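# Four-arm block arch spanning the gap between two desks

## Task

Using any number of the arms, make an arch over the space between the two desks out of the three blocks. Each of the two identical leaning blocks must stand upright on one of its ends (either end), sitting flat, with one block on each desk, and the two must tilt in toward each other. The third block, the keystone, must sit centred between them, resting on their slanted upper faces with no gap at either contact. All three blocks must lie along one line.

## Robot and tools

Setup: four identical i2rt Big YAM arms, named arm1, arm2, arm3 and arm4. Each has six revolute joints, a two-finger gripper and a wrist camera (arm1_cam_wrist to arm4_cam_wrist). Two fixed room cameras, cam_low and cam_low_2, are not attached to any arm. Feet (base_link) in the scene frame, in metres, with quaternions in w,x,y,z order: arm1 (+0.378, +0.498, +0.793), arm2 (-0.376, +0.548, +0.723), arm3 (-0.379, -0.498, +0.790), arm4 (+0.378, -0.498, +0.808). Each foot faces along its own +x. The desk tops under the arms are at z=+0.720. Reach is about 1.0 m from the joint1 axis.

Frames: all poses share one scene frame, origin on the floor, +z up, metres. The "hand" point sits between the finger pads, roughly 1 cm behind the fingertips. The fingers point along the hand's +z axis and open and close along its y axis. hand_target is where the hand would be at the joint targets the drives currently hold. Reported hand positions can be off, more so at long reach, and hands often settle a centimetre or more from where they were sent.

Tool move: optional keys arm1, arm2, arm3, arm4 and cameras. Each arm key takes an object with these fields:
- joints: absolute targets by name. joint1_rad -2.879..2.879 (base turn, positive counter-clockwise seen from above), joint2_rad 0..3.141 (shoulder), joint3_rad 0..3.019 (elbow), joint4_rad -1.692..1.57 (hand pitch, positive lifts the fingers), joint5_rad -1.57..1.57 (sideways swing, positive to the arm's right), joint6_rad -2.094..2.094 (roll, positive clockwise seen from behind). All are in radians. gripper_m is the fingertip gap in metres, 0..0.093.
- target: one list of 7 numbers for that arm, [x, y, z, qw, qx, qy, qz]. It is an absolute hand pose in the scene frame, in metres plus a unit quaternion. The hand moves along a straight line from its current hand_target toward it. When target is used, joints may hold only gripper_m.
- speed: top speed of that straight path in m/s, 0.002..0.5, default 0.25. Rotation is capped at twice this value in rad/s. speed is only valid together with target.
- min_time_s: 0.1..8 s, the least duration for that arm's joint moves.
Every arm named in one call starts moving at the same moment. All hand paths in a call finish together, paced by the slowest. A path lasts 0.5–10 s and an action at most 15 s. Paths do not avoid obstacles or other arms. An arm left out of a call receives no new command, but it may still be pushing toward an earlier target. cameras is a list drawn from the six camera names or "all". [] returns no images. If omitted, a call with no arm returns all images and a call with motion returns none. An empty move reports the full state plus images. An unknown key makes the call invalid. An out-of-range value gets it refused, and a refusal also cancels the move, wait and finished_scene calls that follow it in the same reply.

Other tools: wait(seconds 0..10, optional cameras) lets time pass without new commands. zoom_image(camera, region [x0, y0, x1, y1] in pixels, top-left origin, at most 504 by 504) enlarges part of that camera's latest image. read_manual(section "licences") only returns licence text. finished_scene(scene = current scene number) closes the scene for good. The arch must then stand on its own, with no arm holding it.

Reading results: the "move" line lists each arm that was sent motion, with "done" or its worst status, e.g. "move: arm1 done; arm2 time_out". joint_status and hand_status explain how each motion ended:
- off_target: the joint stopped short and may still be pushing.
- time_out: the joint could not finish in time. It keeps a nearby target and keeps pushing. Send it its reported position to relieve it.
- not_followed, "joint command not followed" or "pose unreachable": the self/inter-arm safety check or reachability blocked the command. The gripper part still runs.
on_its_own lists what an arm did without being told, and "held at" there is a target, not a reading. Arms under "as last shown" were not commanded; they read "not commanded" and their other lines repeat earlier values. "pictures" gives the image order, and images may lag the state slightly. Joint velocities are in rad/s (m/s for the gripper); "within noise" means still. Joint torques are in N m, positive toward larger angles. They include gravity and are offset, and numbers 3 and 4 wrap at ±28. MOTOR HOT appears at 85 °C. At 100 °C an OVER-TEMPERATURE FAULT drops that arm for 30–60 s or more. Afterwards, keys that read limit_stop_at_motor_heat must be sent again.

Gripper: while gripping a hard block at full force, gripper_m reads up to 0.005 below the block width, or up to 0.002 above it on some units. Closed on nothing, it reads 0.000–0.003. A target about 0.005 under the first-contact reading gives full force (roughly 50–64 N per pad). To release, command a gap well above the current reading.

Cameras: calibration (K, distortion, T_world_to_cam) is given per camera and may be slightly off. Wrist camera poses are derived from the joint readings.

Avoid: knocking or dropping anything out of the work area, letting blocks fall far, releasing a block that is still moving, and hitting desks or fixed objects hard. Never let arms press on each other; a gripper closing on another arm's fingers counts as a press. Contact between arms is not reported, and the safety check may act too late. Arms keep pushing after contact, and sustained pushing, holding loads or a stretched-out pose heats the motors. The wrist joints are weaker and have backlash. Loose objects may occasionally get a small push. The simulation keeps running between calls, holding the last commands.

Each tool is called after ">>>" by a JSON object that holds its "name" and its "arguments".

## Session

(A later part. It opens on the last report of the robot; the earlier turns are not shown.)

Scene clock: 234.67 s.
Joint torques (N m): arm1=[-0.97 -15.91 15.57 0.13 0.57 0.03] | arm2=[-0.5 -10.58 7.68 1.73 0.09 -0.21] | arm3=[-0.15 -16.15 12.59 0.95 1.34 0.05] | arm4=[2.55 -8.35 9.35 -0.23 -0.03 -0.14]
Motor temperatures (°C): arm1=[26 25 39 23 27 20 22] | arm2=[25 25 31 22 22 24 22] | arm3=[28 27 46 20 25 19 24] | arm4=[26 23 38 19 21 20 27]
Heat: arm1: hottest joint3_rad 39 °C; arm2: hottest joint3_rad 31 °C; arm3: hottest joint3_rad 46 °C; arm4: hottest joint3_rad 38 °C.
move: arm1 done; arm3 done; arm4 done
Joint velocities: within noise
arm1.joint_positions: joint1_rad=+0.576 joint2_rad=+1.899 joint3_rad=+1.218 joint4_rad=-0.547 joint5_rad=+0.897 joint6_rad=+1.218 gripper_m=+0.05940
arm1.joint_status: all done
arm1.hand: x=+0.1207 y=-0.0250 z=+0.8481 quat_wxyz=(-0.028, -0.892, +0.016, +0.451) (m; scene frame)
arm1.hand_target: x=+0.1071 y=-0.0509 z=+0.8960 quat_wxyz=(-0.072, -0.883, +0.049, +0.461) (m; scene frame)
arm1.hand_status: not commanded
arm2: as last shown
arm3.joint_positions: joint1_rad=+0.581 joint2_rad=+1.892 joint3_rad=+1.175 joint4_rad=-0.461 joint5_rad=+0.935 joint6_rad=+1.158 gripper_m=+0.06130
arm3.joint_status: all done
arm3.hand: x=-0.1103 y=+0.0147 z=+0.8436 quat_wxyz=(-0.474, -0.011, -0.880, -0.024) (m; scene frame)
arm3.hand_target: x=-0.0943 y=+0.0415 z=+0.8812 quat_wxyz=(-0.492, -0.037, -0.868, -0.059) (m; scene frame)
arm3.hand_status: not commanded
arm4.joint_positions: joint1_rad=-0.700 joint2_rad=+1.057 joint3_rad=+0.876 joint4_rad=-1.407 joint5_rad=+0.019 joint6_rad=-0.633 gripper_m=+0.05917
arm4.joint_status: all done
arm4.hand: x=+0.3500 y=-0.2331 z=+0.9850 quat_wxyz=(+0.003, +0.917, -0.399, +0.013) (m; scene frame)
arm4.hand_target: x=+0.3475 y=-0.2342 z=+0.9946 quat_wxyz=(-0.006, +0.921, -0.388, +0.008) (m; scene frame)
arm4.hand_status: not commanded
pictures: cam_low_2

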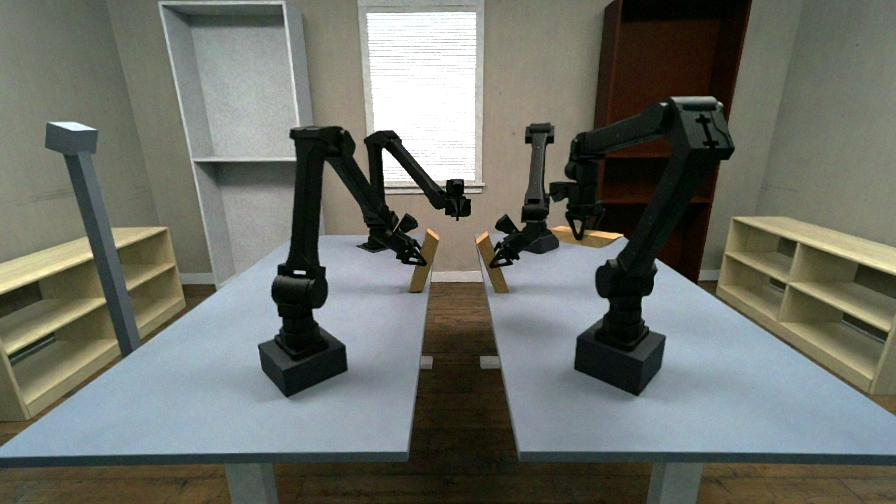

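>>> {"name": "move", "arguments": {"arm3": {"joints": {"joint2_rad": 1.886}, "min_time_s": 1.0}, "arm4": {"joints": {"joint1_rad": 0.133, "joint2_rad": 1.571, "joint3_rad": 1.469, "joint4_rad": -1.378, "joint5_rad": 0.0}, "min_time_s": 4}, "cameras": ["cam_low_2", "cam_low", "arm2_cam_wrist"]}}

>>> {"name": "zoom_image", "arguments": {"camera": "cam_low_2", "region": [400, 275, 440, 303]}}

>>> {"name": "zoom_image", "arguments": {"camera": "cam_low", "region": [430, 185, 500, 290]}}

>>> {"name": "zoom_image", "arguments": {"camera": "cam_low_2", "region": [395, 180, 515, 300]}}

Scene clock: 242.37 s.
Joint torques (N m): arm1=[-0.85 -15.97 15.58 0.17 0.57 0.04] | arm2=[-0.26 -10.7 7.56 1.74 0.1 -0.18] | arm3=[-0.26 -16.32 12.48 0.95 1.37 0.05] | arm4=[2.49 -14.33 13.44 1.02 -0.1 -0.13]
Motor temperatures (°C): arm1=[26 25 40 23 26 20 22] | arm2=[25 25 31 22 22 24 22] | arm3=[28 27 47 20 25 19 24] | arm4=[26 23 39 19 21 20 27]
Heat: arm1: hottest joint3_rad 40 °C; arm2: hottest joint3_rad 31 °C; arm3: hottest joint3_rad 47 °C; arm4: hottest joint3_rad 39 °C.
move: arm3 done; arm4 done
Joint velocities: within noise
arm1, arm2: as last shown
arm3.joint_positions: joint1_rad=+0.581 joint2_rad=+1.896 joint3_rad=+1.175 joint4_rad=-0.461 joint5_rad=+0.935 joint6_rad=+1.158 gripper_m=+0.06130
arm3.joint_status: all done
arm3.hand: x=-0.1104 y=+0.0144 z=+0.8412 quat_wxyz=(-0.474, -0.010, -0.880, -0.022) (m; scene frame)
arm3.hand_target: x=-0.0944 y=+0.0413 z=+0.8779 quat_wxyz=(-0.491, -0.035, -0.868, -0.057) (m; scene frame)
arm3.hand_status: not commanded
arm4.joint_positions: joint1_rad=+0.128 joint2_rad=+1.568 joint3_rad=+1.403 joint4_rad=-1.392 joint5_rad=+0.000 joint6_rad=-0.639 gripper_m=+0.05917
arm4.joint_status: all done
arm4.hand: x=-0.0025 y=-0.2232 z=+1.0067 quat_wxyz=(-0.004, +1.000, +0.007, -0.005) (m; scene frame)
arm4.hand_target: x=-0.0229 y=-0.2117 z=+1.0311 quat_wxyz=(-0.027, +0.999, +0.015, -0.036) (m; scene frame)
arm4.hand_status: not commanded
pictures: arm2_cam_wrist, cam_low, cam_low_2
camera_calibration:
arm2_cam_wrist: T_world_to_cam=[[-0.998337, 0.0332466, -0.047097, 0.0420606], [0.0575562, 0.528351, -0.847073, 0.753028], [-0.00327854, -0.848375, -0.529386, 0.762849], [0, 0, 0, 1]] pos_world=[0.00115019, 0.247919, 1.04369]

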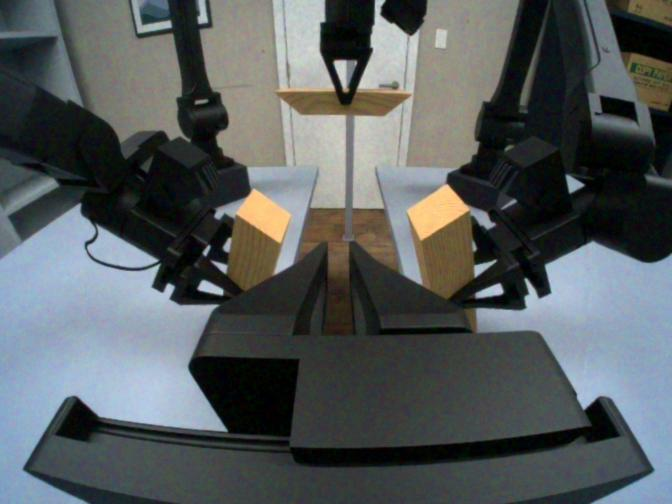

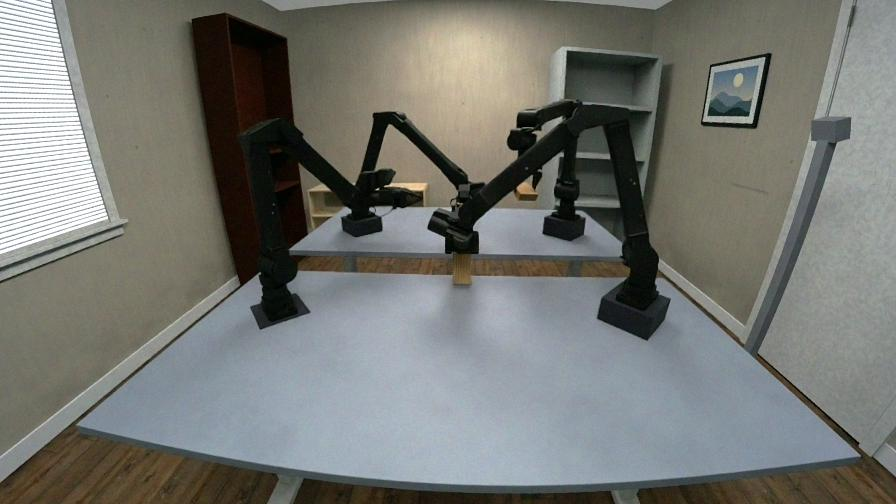

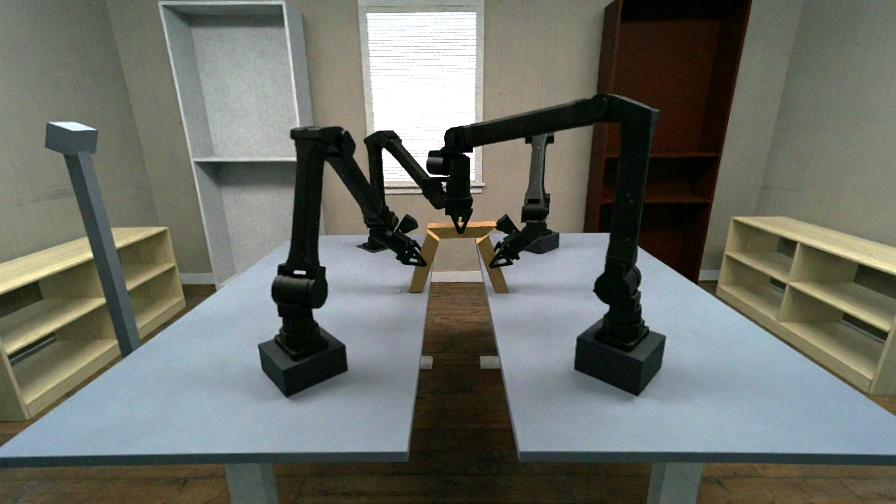

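Scaled by 12.600 from the camera's 896x504 image, which has a finer 1280x720 frame.

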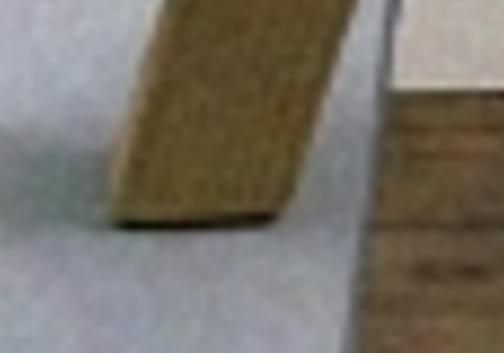

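Scaled by 4.800 from the camera's 896x504 image, which has a finer 1280x720 frame.

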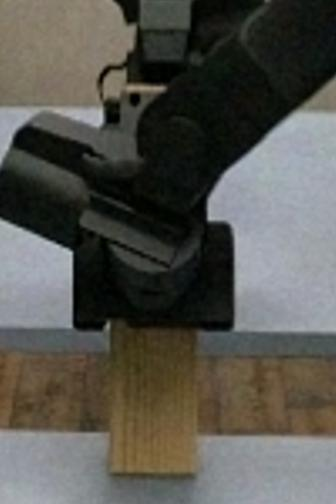

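Scaled by 4.200 from the camera's 896x504 image, which has a finer 1280x720 frame.

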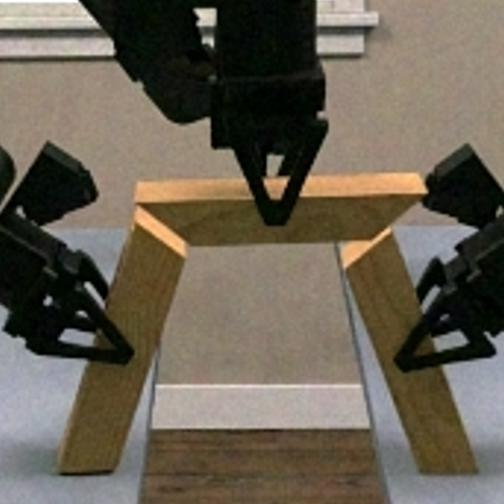

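>>> {"name": "zoom_image", "arguments": {"camera": "arm2_cam_wrist", "region": [215, 170, 305, 242]}}

>>> {"name": "zoom_image", "arguments": {"camera": "arm2_cam_wrist", "region": [395, 170, 485, 242]}}

>>> {"name": "wait", "arguments": {"seconds": 0, "cameras": ["arm1_cam_wrist", "arm3_cam_wrist"]}}

Scaled by 5.600 from the camera's 672x504 image, which has a finer 960x720 frame.

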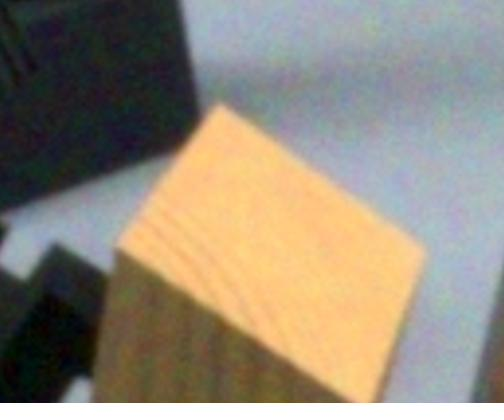

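Scaled by 5.600 from the camera's 672x504 image, which has a finer 960x720 frame.

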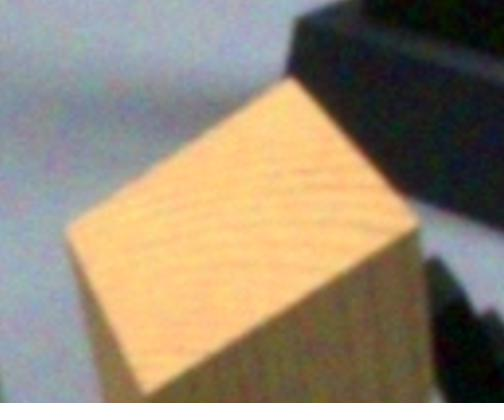

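Scene clock: 247.37 s.
Joint torques (N m): arm1=[-0.91 -15.79 15.56 0.17 0.57 0.04] | arm2=[-0.26 -10.4 7.62 1.78 0.1 -0.21] | arm3=[0.03 -16.21 12.36 0.9 1.35 0.04] | arm4=[2.26 -14.39 13.44 1.02 -0.1 -0.13]
Motor temperatures (°C): arm1=[26 25 41 23 26 20 22] | arm2=[25 25 30 22 22 24 22] | arm3=[28 27 47 20 26 19 24] | arm4=[26 23 39 19 21 20 27]
Heat: arm1: hottest joint3_rad 41 °C; arm2: hottest joint3_rad 30 °C; arm3: hottest joint3_rad 47 °C; arm4: hottest joint3_rad 39 °C.
Joint velocities: within noise
arm1.joint_positions: joint1_rad=+0.576 joint2_rad=+1.899 joint3_rad=+1.218 joint4_rad=-0.547 joint5_rad=+0.897 joint6_rad=+1.218 gripper_m=+0.05940
arm1.joint_status: not commanded
arm1.hand: x=+0.1207 y=-0.0250 z=+0.8481 quat_wxyz=(-0.028, -0.892, +0.016, +0.451) (m; scene frame)
arm1.hand_target: x=+0.1071 y=-0.0509 z=+0.8960 quat_wxyz=(-0.072, -0.883, +0.049, +0.461) (m; scene frame)
arm1.hand_status: not commanded
arm2.joint_positions: joint1_rad=+0.289 joint2_rad=+1.555 joint3_rad=+0.807 joint4_rad=+0.769 joint5_rad=+1.039 joint6_rad=+0.015 gripper_m=+0.01010
arm2.joint_status: not commanded
arm2.hand: x=+0.0039 y=+0.1513 z=+0.9718 quat_wxyz=(-0.508, -0.503, -0.493, +0.496) (m; scene frame)
arm2.hand_target: x=+0.0057 y=+0.1549 z=+0.9679 quat_wxyz=(-0.506, -0.498, -0.497, +0.499) (m; scene frame)
arm2.hand_status: not commanded
arm3.joint_positions: joint1_rad=+0.581 joint2_rad=+1.896 joint3_rad=+1.175 joint4_rad=-0.461 joint5_rad=+0.935 joint6_rad=+1.158 gripper_m=+0.06130
arm3.joint_status: all done
arm3.hand: x=-0.1104 y=+0.0144 z=+0.8412 quat_wxyz=(-0.474, -0.010, -0.880, -0.022) (m; scene frame)
arm3.hand_target: x=-0.0944 y=+0.0413 z=+0.8779 quat_wxyz=(-0.491, -0.035, -0.868, -0.057) (m; scene frame)
arm3.hand_status: not commanded
arm4.joint_positions: joint1_rad=+0.128 joint2_rad=+1.568 joint3_rad=+1.403 joint4_rad=-1.392 joint5_rad=+0.000 joint6_rad=-0.639 gripper_m=+0.05917
arm4.joint_status: all done
arm4.hand: x=-0.0025 y=-0.2232 z=+1.0067 quat_wxyz=(-0.004, +1.000, +0.007, -0.005) (m; scene frame)
arm4.hand_target: x=-0.0229 y=-0.2117 z=+1.0311 quat_wxyz=(-0.027, +0.999, +0.015, -0.036) (m; scene frame)
arm4.hand_status: not commanded
pictures: arm1_cam_wrist, arm3_cam_wrist
camera_calibration:
arm1_cam_wrist: T_world_to_cam=[[0.00712282, 0.994988, -0.0997412, 0.111307], [0.963328, -0.0335825, -0.266215, 0.107214], [-0.26823, -0.0941873, -0.958739, 0.966646], [0, 0, 0, 1]] pos_world=[0.155209, -0.0161033, 0.966405]
arm3_cam_wrist: T_world_to_cam=[[-0.00780005, -0.998825, -0.0478211, 0.0534187], [-0.936737, 0.0240343, -0.349208, 0.191923], [0.349947, 0.0420719, -0.935824, 0.950263], [0, 0, 0, 1]] pos_world=[-0.152343, 0.00876387, 0.958854]

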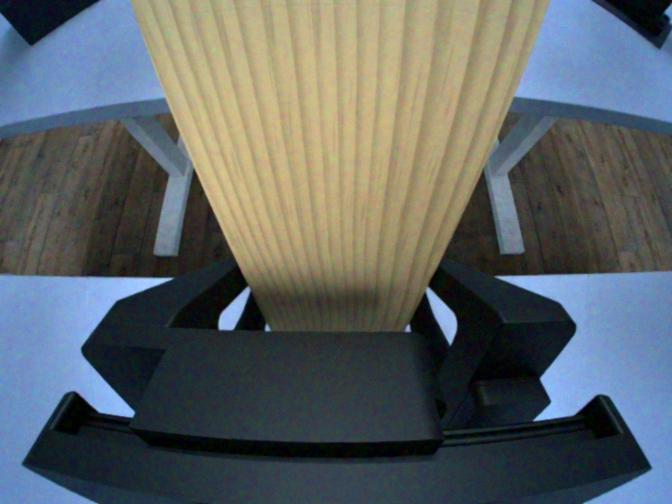

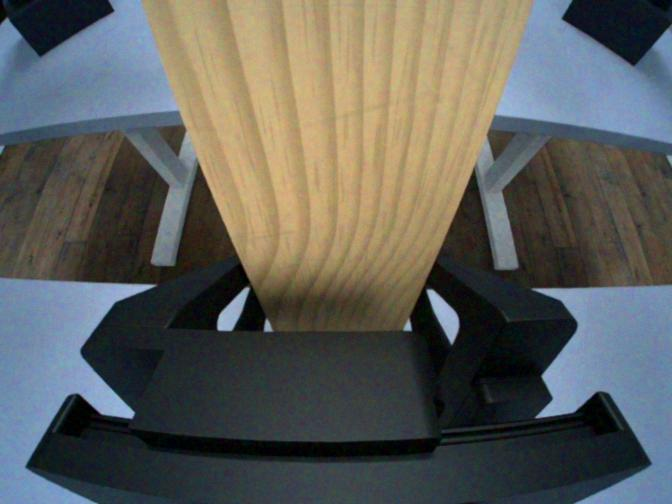

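>>> {"name": "move", "arguments": {"arm1": {"joints": {"joint2_rad": 1.856, "joint4_rad": -0.493, "joint5_rad": 0.888}, "min_time_s": 1.2}, "arm3": {"joints": {"joint2_rad": 1.889}, "min_time_s": 1.0}, "arm4": {"joints": {"joint1_rad": -0.176, "joint2_rad": 2.055, "joint3_rad": 2.16, "joint4_rad": -1.6, "joint6_rad": -0.93}, "min_time_s": 3.5}, "cameras": ["cam_low_2", "cam_low", "arm2_cam_wrist", "arm1_cam_wrist"]}}

>>> {"name": "zoom_image", "arguments": {"camera": "cam_low_2", "region": [395, 190, 515, 300]}}

>>> {"name": "zoom_image", "arguments": {"camera": "cam_low", "region": [430, 160, 520, 290]}}

>>> {"name": "zoom_image", "arguments": {"camera": "arm2_cam_wrist", "region": [200, 40, 500, 265]}}

Scene clock: 262.67 s.
Joint torques (N m): arm1=[-0.73 -16.5 15.62 1.37 0.45 0.03] | arm2=[-0.38 -10.7 7.61 1.68 0.12 -0.2] | arm3=[-0.44 -16.03 12.56 0.92 1.37 0.05] | arm4=[1.32 -21.25 13.53 -0.13 -0.11 -0.15]
Motor temperatures (°C): arm1=[26 25 43 23 26 20 23] | arm2=[25 25 30 22 22 24 22] | arm3=[28 27 47 21 26 19 24] | arm4=[26 24 41 19 21 20 27]
Heat: arm1: hottest joint3_rad 43 °C; arm2: hottest joint3_rad 30 °C; arm3: hottest joint3_rad 47 °C; arm4: hottest joint3_rad 41 °C.
move: arm1 done; arm3 done; arm4 done
Joint velocities: within noise
arm1.joint_positions: joint1_rad=+0.575 joint2_rad=+1.899 joint3_rad=+1.218 joint4_rad=-0.519 joint5_rad=+0.889 joint6_rad=+1.215 gripper_m=+0.05940
arm1.joint_status: all done
arm1.hand: x=+0.1200 y=-0.0300 z=+0.8489 quat_wxyz=(-0.040, -0.892, +0.020, +0.450) (m; scene frame)
arm1.hand_target: x=+0.1059 y=-0.0613 z=+0.9040 quat_wxyz=(-0.102, -0.879, +0.060, +0.462) (m; scene frame)
arm1.hand_status: not commanded
arm2: as last shown
arm3.joint_positions: joint1_rad=+0.581 joint2_rad=+1.899 joint3_rad=+1.175 joint4_rad=-0.461 joint5_rad=+0.935 joint6_rad=+1.158 gripper_m=+0.06130
arm3.joint_status: all done
arm3.hand: x=-0.1105 y=+0.0141 z=+0.8395 quat_wxyz=(-0.473, -0.009, -0.881, -0.021) (m; scene frame)
arm3.hand_target: x=-0.0945 y=+0.0412 z=+0.8760 quat_wxyz=(-0.491, -0.034, -0.869, -0.055) (m; scene frame)
arm3.hand_status: not commanded
arm4.joint_positions: joint1_rad=-0.170 joint2_rad=+2.053 joint3_rad=+2.095 joint4_rad=-1.587 joint5_rad=+0.000 joint6_rad=-0.912 gripper_m=+0.05917
arm4.joint_status: all done
arm4.hand: x=-0.0118 y=+0.0171 z=+1.0103 quat_wxyz=(-0.010, +1.000, -0.005, -0.007) (m; scene frame)
arm4.hand_target: x=-0.0155 y=+0.0286 z=+1.0346 quat_wxyz=(-0.030, +0.999, -0.002, -0.023) (m; scene frame)
arm4.hand_status: not commanded
pictures: arm1_cam_wrist, arm2_cam_wrist, cam_low, cam_low_2
camera_calibration:
arm1_cam_wrist: T_world_to_cam=[[0.00367346, 0.992072, -0.125613, 0.138696], [0.96366, -0.0370644, -0.264547, 0.106323], [-0.267105, -0.120077, -0.956157, 0.963573], [0, 0, 0, 1]] pos_world=[0.154406, -0.0179529, 0.966877]
arm2_cam_wrist: T_world_to_cam=[[-0.998337, 0.0332466, -0.047097, 0.0420606], [0.0575562, 0.528351, -0.847073, 0.753028], [-0.00327854, -0.848375, -0.529386, 0.762849], [0, 0, 0, 1]] pos_world=[0.00115019, 0.247919, 1.04369]

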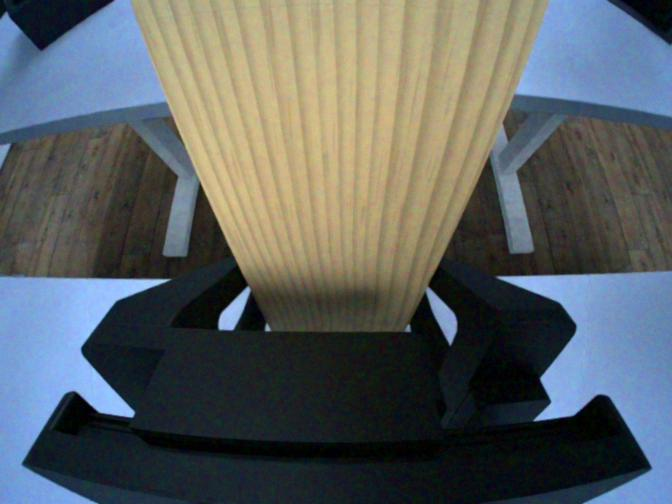

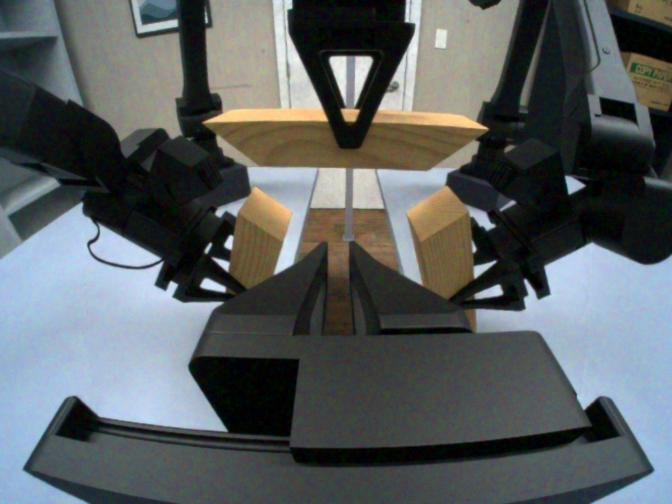

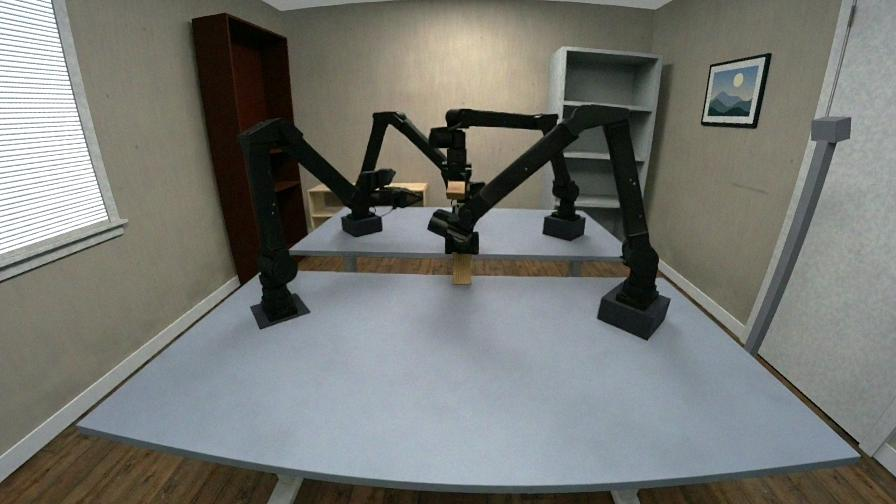

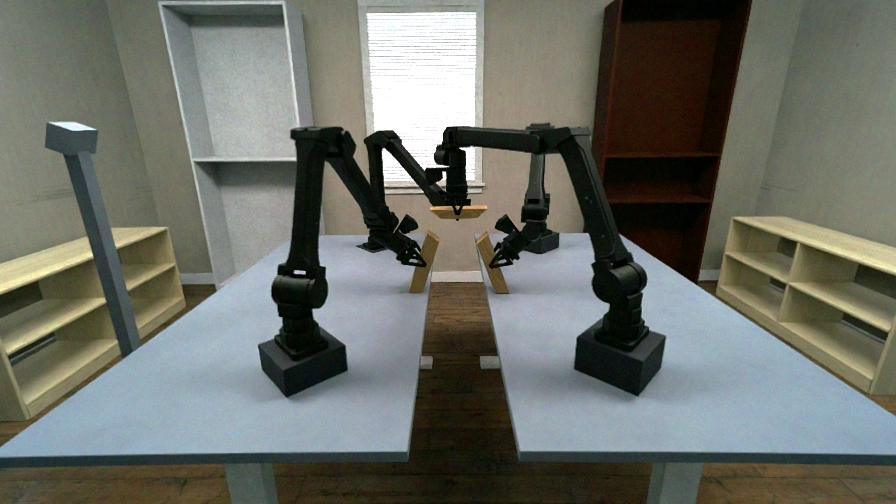

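Scaled by 4.200 from the camera's 896x504 image, which has a finer 1280x720 frame.

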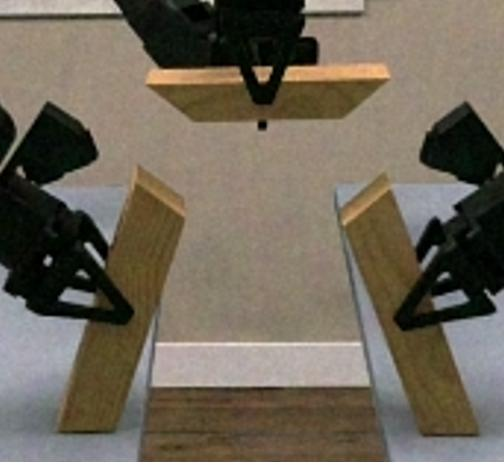

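Scaled by 3.877 from the camera's 896x504 image, which has a finer 1280x720 frame.

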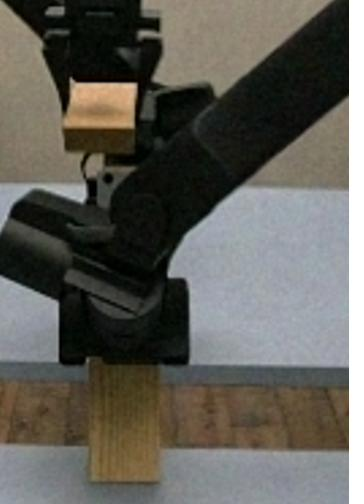

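Scaled by 1.680 from the camera's 672x504 image, which has a finer 960x720 frame.

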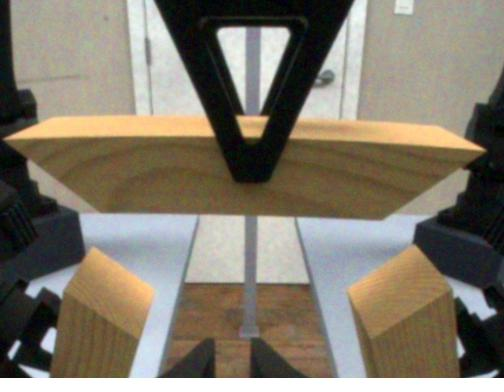

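>>> {"name": "zoom_image", "arguments": {"camera": "cam_low_2", "region": [400, 275, 440, 303]}}

>>> {"name": "zoom_image", "arguments": {"camera": "cam_low_2", "region": [480, 275, 520, 303]}}

>>> {"name": "zoom_image", "arguments": {"camera": "cam_low", "region": [440, 250, 490, 300]}}

Scaled by 12.600 from the camera's 896x504 image, which has a finer 1280x720 frame.

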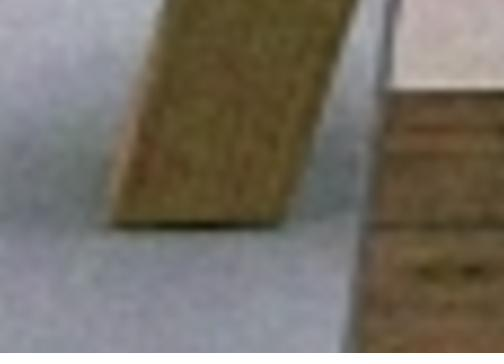

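Scaled by 12.600 from the camera's 896x504 image, which has a finer 1280x720 frame.

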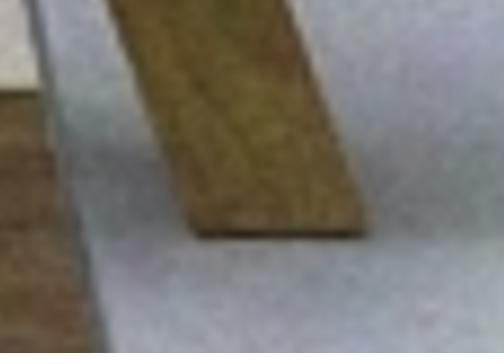

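Scaled by 10.080 from the camera's 896x504 image, which has a finer 1280x720 frame.

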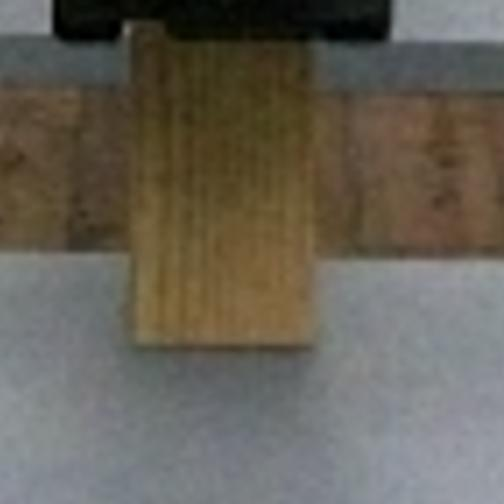

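>>> {"name": "zoom_image", "arguments": {"camera": "cam_low_2", "region": [0, 420, 420, 480]}}

>>> {"name": "zoom_image", "arguments": {"camera": "cam_low_2", "region": [500, 420, 896, 480]}}

>>> {"name": "zoom_image", "arguments": {"camera": "cam_low_2", "region": [280, 215, 640, 290]}}

Scaled by 1.200 from the camera's 896x504 image, which has a finer 1280x720 frame.

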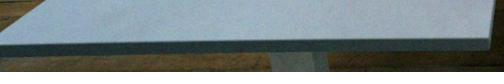

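Scaled by 1.273 from the camera's 896x504 image, which has a finer 1280x720 frame.

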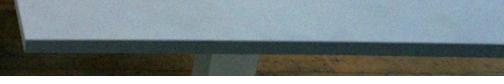

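Scaled by 1.400 from the camera's 896x504 image, which has a finer 1280x720 frame.

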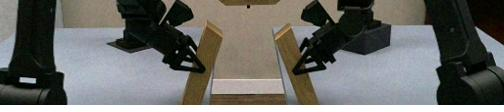

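>>> {"name": "move", "arguments": {"arm3": {"joints": {"joint2_rad": 1.896, "joint4_rad": -0.486, "joint5_rad": 0.928, "joint6_rad": 1.19}, "min_time_s": 1.2}, "arm4": {"joints": {"joint1_rad": -0.1275, "joint2_rad": 1.978, "joint3_rad": 1.874, "joint4_rad": -1.388, "joint6_rad": -0.88}, "min_time_s": 2.0}, "cameras": ["cam_low_2", "cam_low", "arm2_cam_wrist"]}}

>>> {"name": "zoom_image", "arguments": {"camera": "cam_low_2", "region": [395, 190, 515, 300]}}

>>> {"name": "zoom_image", "arguments": {"camera": "cam_low", "region": [430, 160, 520, 290]}}

>>> {"name": "zoom_image", "arguments": {"camera": "arm2_cam_wrist", "region": [200, 80, 500, 265]}}

>>> {"name": "zoom_image", "arguments": {"camera": "cam_low_2", "region": [400, 275, 440, 303]}}

Scene clock: 286.80 s.
Joint torques (N m): arm1=[-0.73 -16.62 15.66 1.37 0.45 0.03] | arm2=[-0.32 -10.46 7.69 1.74 0.1 -0.23] | arm3=[-0.03 -15.79 12 -0.05 0.71 0.27] | arm4=[2.37 -24.23 9.39 1.02 -0.12 0.12]
Motor temperatures (°C): arm1=[26 26 44 23 25 20 23] | arm2=[25 25 30 22 22 24 22] | arm3=[28 29 48 21 26 19 25] | arm4=[26 28 46 19 21 20 27]
Heat: arm1: hottest joint3_rad 44 °C; arm2: hottest joint3_rad 30 °C; arm3: hottest joint3_rad 48 °C; arm4: hottest joint3_rad 46 °C.
move: arm3 done; arm4 done
Joint velocities: within noise
arm1, arm2: as last shown
arm3.joint_positions: joint1_rad=+0.581 joint2_rad=+1.903 joint3_rad=+1.180 joint4_rad=-0.481 joint5_rad=+0.924 joint6_rad=+1.178 gripper_m=+0.06130
arm3.joint_status: all done
arm3.hand: x=-0.1117 y=+0.0138 z=+0.8370 quat_wxyz=(-0.467, -0.013, -0.884, -0.020) (m; scene frame)
arm3.hand_target: x=-0.0985 y=+0.0361 z=+0.8651 quat_wxyz=(-0.475, -0.039, -0.878, -0.049) (m; scene frame)
arm3.hand_status: not commanded
arm4.joint_positions: joint1_rad=-0.137 joint2_rad=+2.026 joint3_rad=+1.862 joint4_rad=-1.403 joint5_rad=+0.000 joint6_rad=-0.898 gripper_m=+0.05917
arm4.joint_status: all done
arm4.hand: x=-0.0171 y=-0.0104 z=+0.9382 quat_wxyz=(-0.002, +1.000, +0.004, -0.001) (m; scene frame)
arm4.hand_target: x=-0.0258 y=-0.0091 z=+0.9722 quat_wxyz=(-0.030, +0.999, +0.003, -0.025) (m; scene frame)
arm4.hand_status: not commanded
pictures: arm2_cam_wrist, cam_low, cam_low_2
camera_calibration:
arm2_cam_wrist: T_world_to_cam=[[-0.998337, 0.0332466, -0.047097, 0.0420606], [0.0575562, 0.528351, -0.847073, 0.753028], [-0.00327854, -0.848375, -0.529386, 0.762849], [0, 0, 0, 1]] pos_world=[0.00115019, 0.247919, 1.04369]

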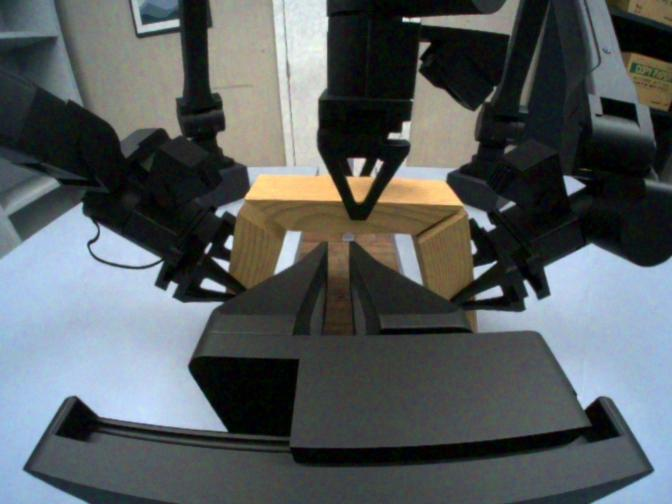

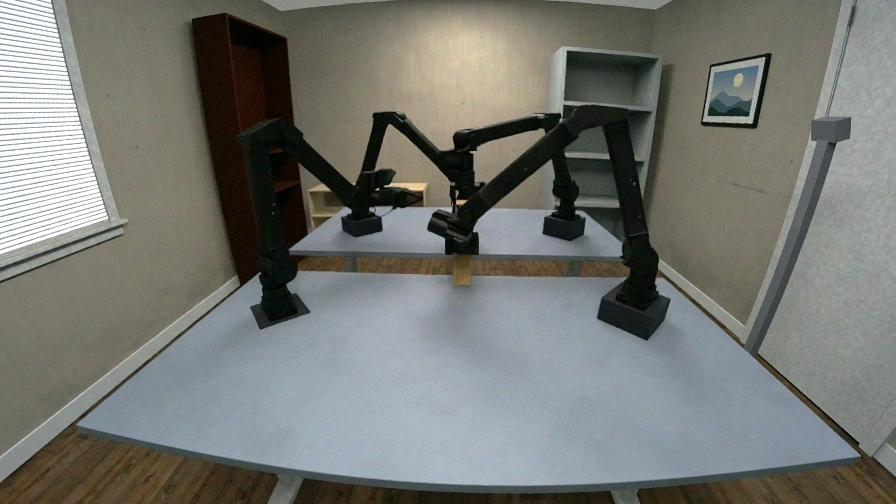

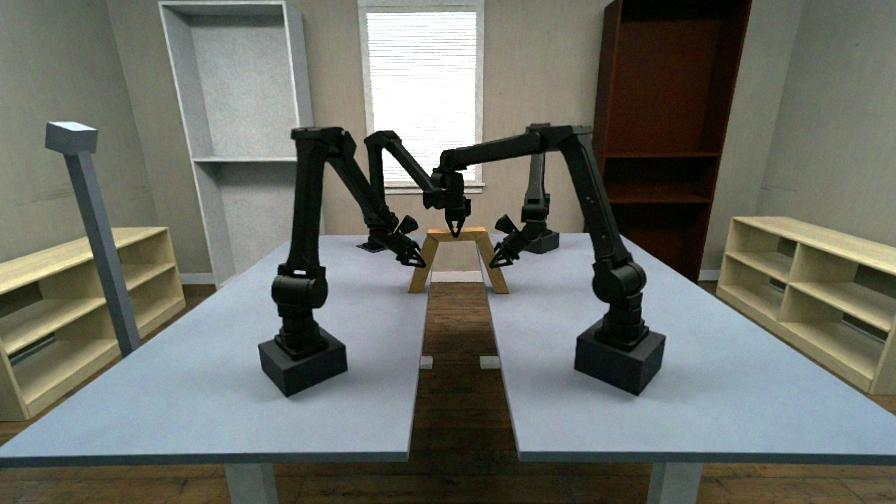

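Scaled by 4.200 from the camera's 896x504 image, which has a finer 1280x720 frame.

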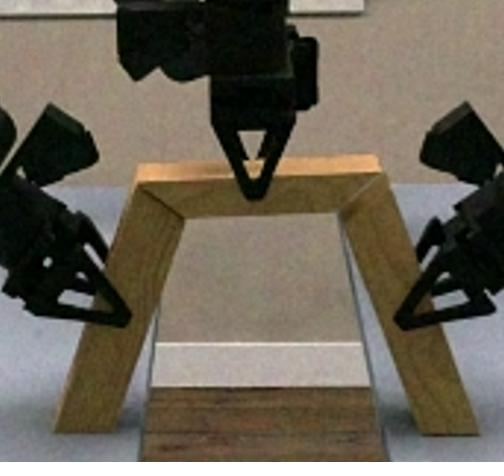

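Scaled by 3.877 from the camera's 896x504 image, which has a finer 1280x720 frame.

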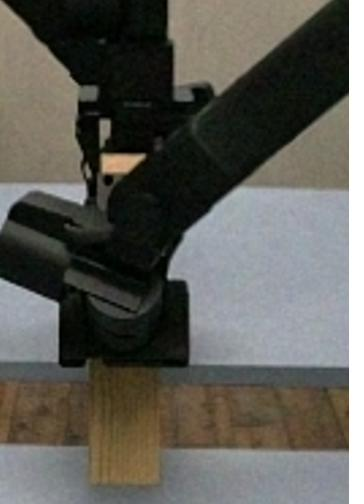

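Scaled by 1.680 from the camera's 672x504 image, which has a finer 960x720 frame.

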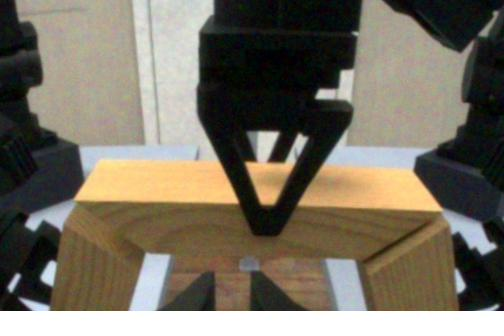

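Scaled by 12.600 from the camera's 896x504 image, which has a finer 1280x720 frame.

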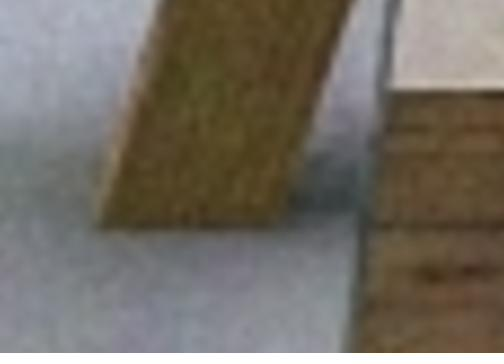

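>>> {"name": "zoom_image", "arguments": {"camera": "cam_low_2", "region": [422, 222, 462, 250]}}

>>> {"name": "zoom_image", "arguments": {"camera": "cam_low_2", "region": [460, 222, 500, 250]}}

>>> {"name": "zoom_image", "arguments": {"camera": "arm2_cam_wrist", "region": [225, 165, 305, 250]}}

>>> {"name": "zoom_image", "arguments": {"camera": "arm2_cam_wrist", "region": [400, 165, 480, 250]}}

>>> {"name": "zoom_image", "arguments": {"camera": "cam_low_2", "region": [480, 275, 520, 303]}}

Scaled by 12.600 from the camera's 896x504 image, which has a finer 1280x720 frame.

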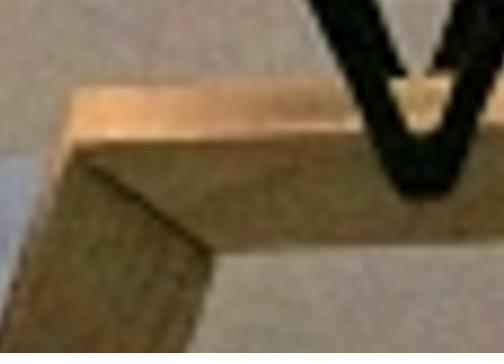

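Scaled by 12.600 from the camera's 896x504 image, which has a finer 1280x720 frame.

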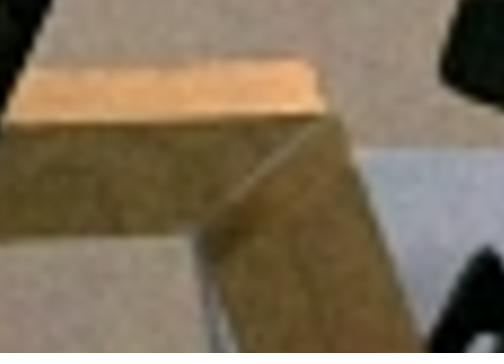

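Scaled by 5.929 from the camera's 672x504 image, which has a finer 960x720 frame.

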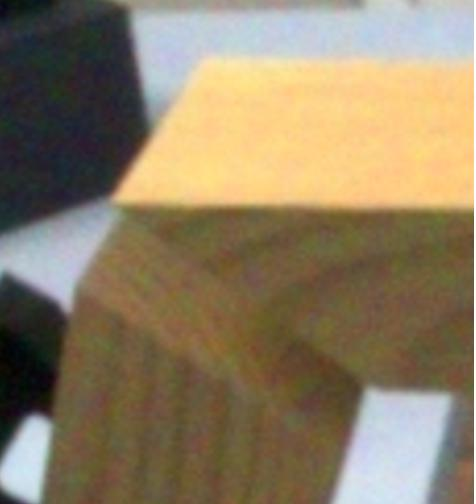

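Scaled by 5.929 from the camera's 672x504 image, which has a finer 960x720 frame.

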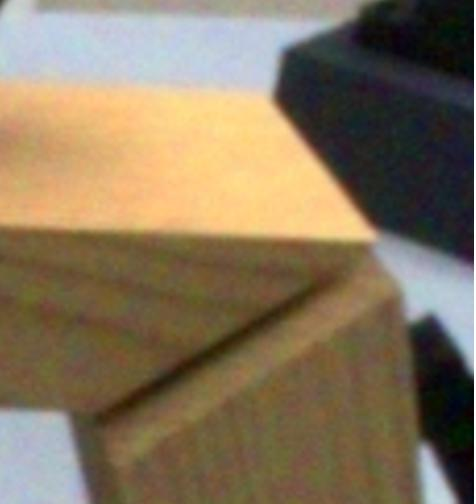

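Scaled by 12.600 from the camera's 896x504 image, which has a finer 1280x720 frame.

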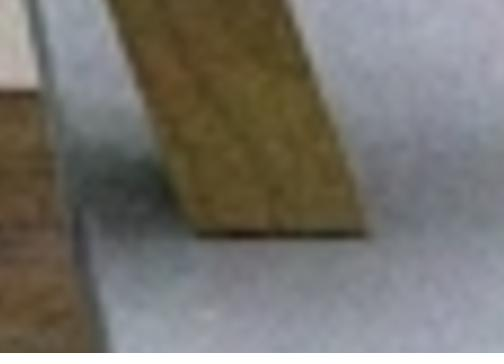

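>>> {"name": "move", "arguments": {"arm4": {"joints": {"joint1_rad": -0.162, "joint4_rad": -1.341}, "min_time_s": 1.2}, "cameras": ["cam_low_2", "cam_low", "arm2_cam_wrist"]}}

>>> {"name": "zoom_image", "arguments": {"camera": "cam_low_2", "region": [417, 215, 497, 255]}}

>>> {"name": "zoom_image", "arguments": {"camera": "arm2_cam_wrist", "region": [225, 165, 305, 250]}}

>>> {"name": "zoom_image", "arguments": {"camera": "arm2_cam_wrist", "region": [400, 165, 480, 250]}}

Scene clock: 308.60 s.
Joint torques (N m): arm1=[-0.73 -16.38 15.65 1.39 0.44 0.03] | arm2=[-0.32 -10.75 7.65 1.65 0.11 -0.21] | arm3=[-0.15 -16.09 11.99 0.01 0.74 0.27] | arm4=[0.91 -24.35 9.5 1.14 -0.12 0.13]
Motor temperatures (°C): arm1=[26 26 45 23 25 20 23] | arm2=[25 25 30 22 22 24 22] | arm3=[28 27 47 20 25 19 25] | arm4=[26 27 41 19 21 20 28]
Heat: arm1: hottest joint3_rad 45 °C; arm2: hottest joint3_rad 30 °C; arm3: hottest joint3_rad 47 °C; arm4: hottest joint3_rad 41 °C.
move: arm4 done
Joint velocities: within noise
arm1, arm2, arm3: as last shown
arm4.joint_positions: joint1_rad=-0.152 joint2_rad=+2.026 joint3_rad=+1.862 joint4_rad=-1.358 joint5_rad=+0.000 joint6_rad=-0.898 gripper_m=+0.05917
arm4.joint_status: all done
arm4.hand: x=-0.0163 y=+0.0044 z=+0.9385 quat_wxyz=(-0.019, +1.000, -0.004, -0.015) (m; scene frame)
arm4.hand_target: x=-0.0155 y=+0.0134 z=+0.9734 quat_wxyz=(-0.049, +0.998, -0.015, -0.039) (m; scene frame)
arm4.hand_status: not commanded
pictures: arm2_cam_wrist, cam_low, cam_low_2
camera_calibration:
arm2_cam_wrist: T_world_to_cam=[[-0.998337, 0.0332466, -0.047097, 0.0420606], [0.0575562, 0.528351, -0.847073, 0.753028], [-0.00327854, -0.848375, -0.529386, 0.762849], [0, 0, 0, 1]] pos_world=[0.00115019, 0.247919, 1.04369]

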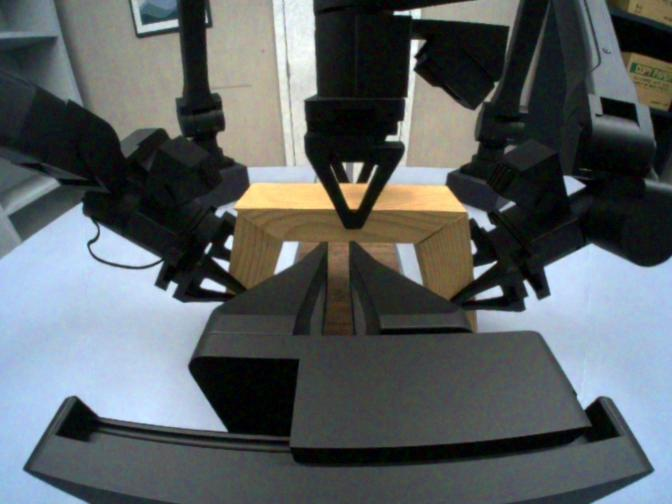

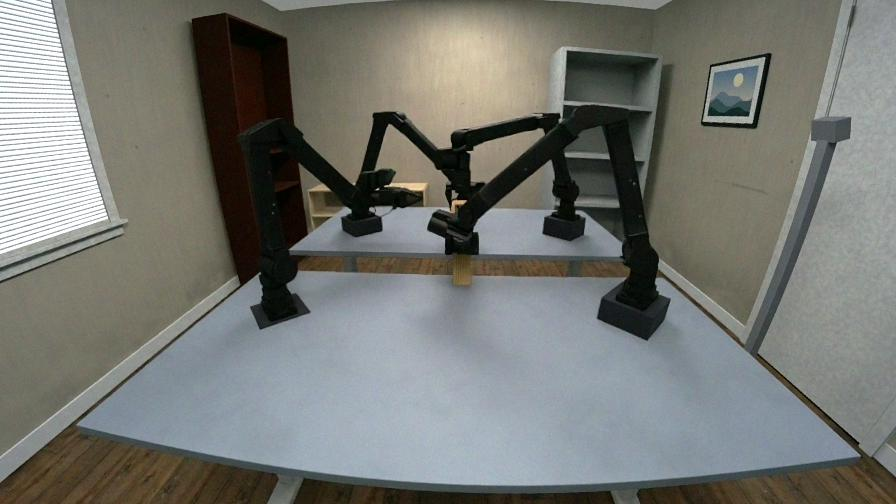

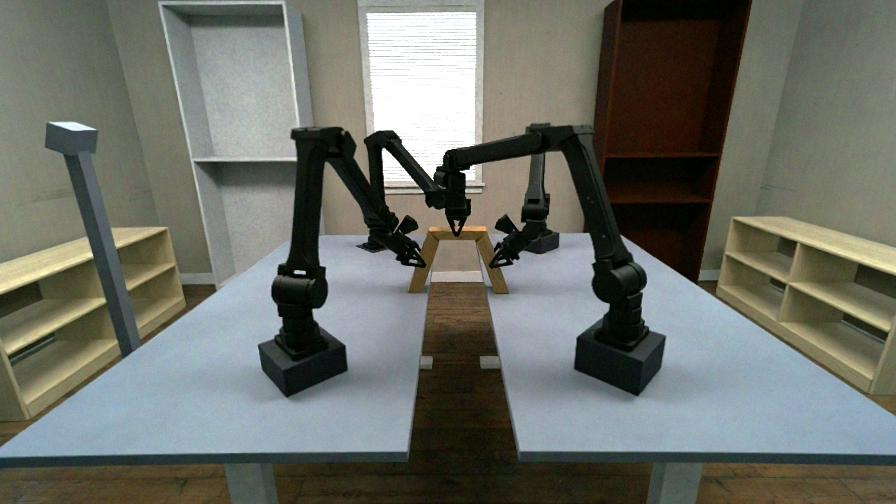

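Scaled by 6.300 from the camera's 896x504 image, which has a finer 1280x720 frame.

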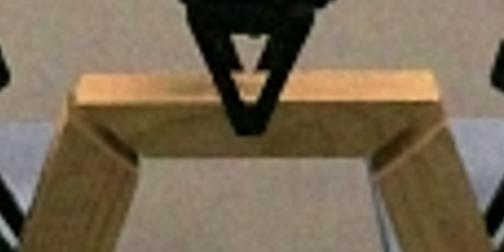

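Scaled by 5.929 from the camera's 672x504 image, which has a finer 960x720 frame.

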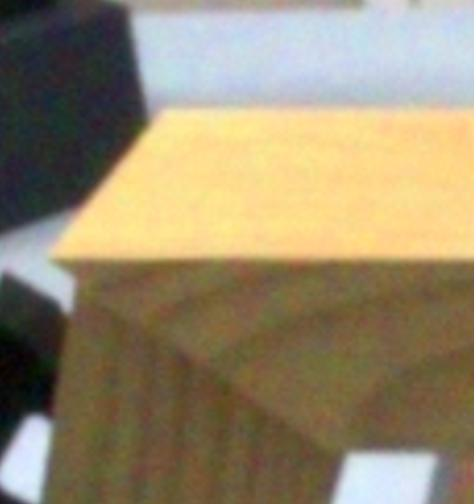

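Scaled by 5.929 from the camera's 672x504 image, which has a finer 960x720 frame.

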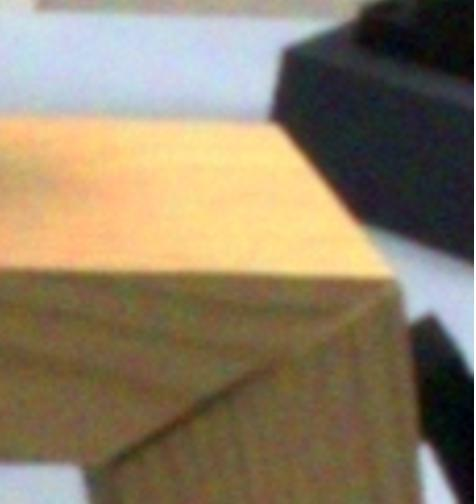

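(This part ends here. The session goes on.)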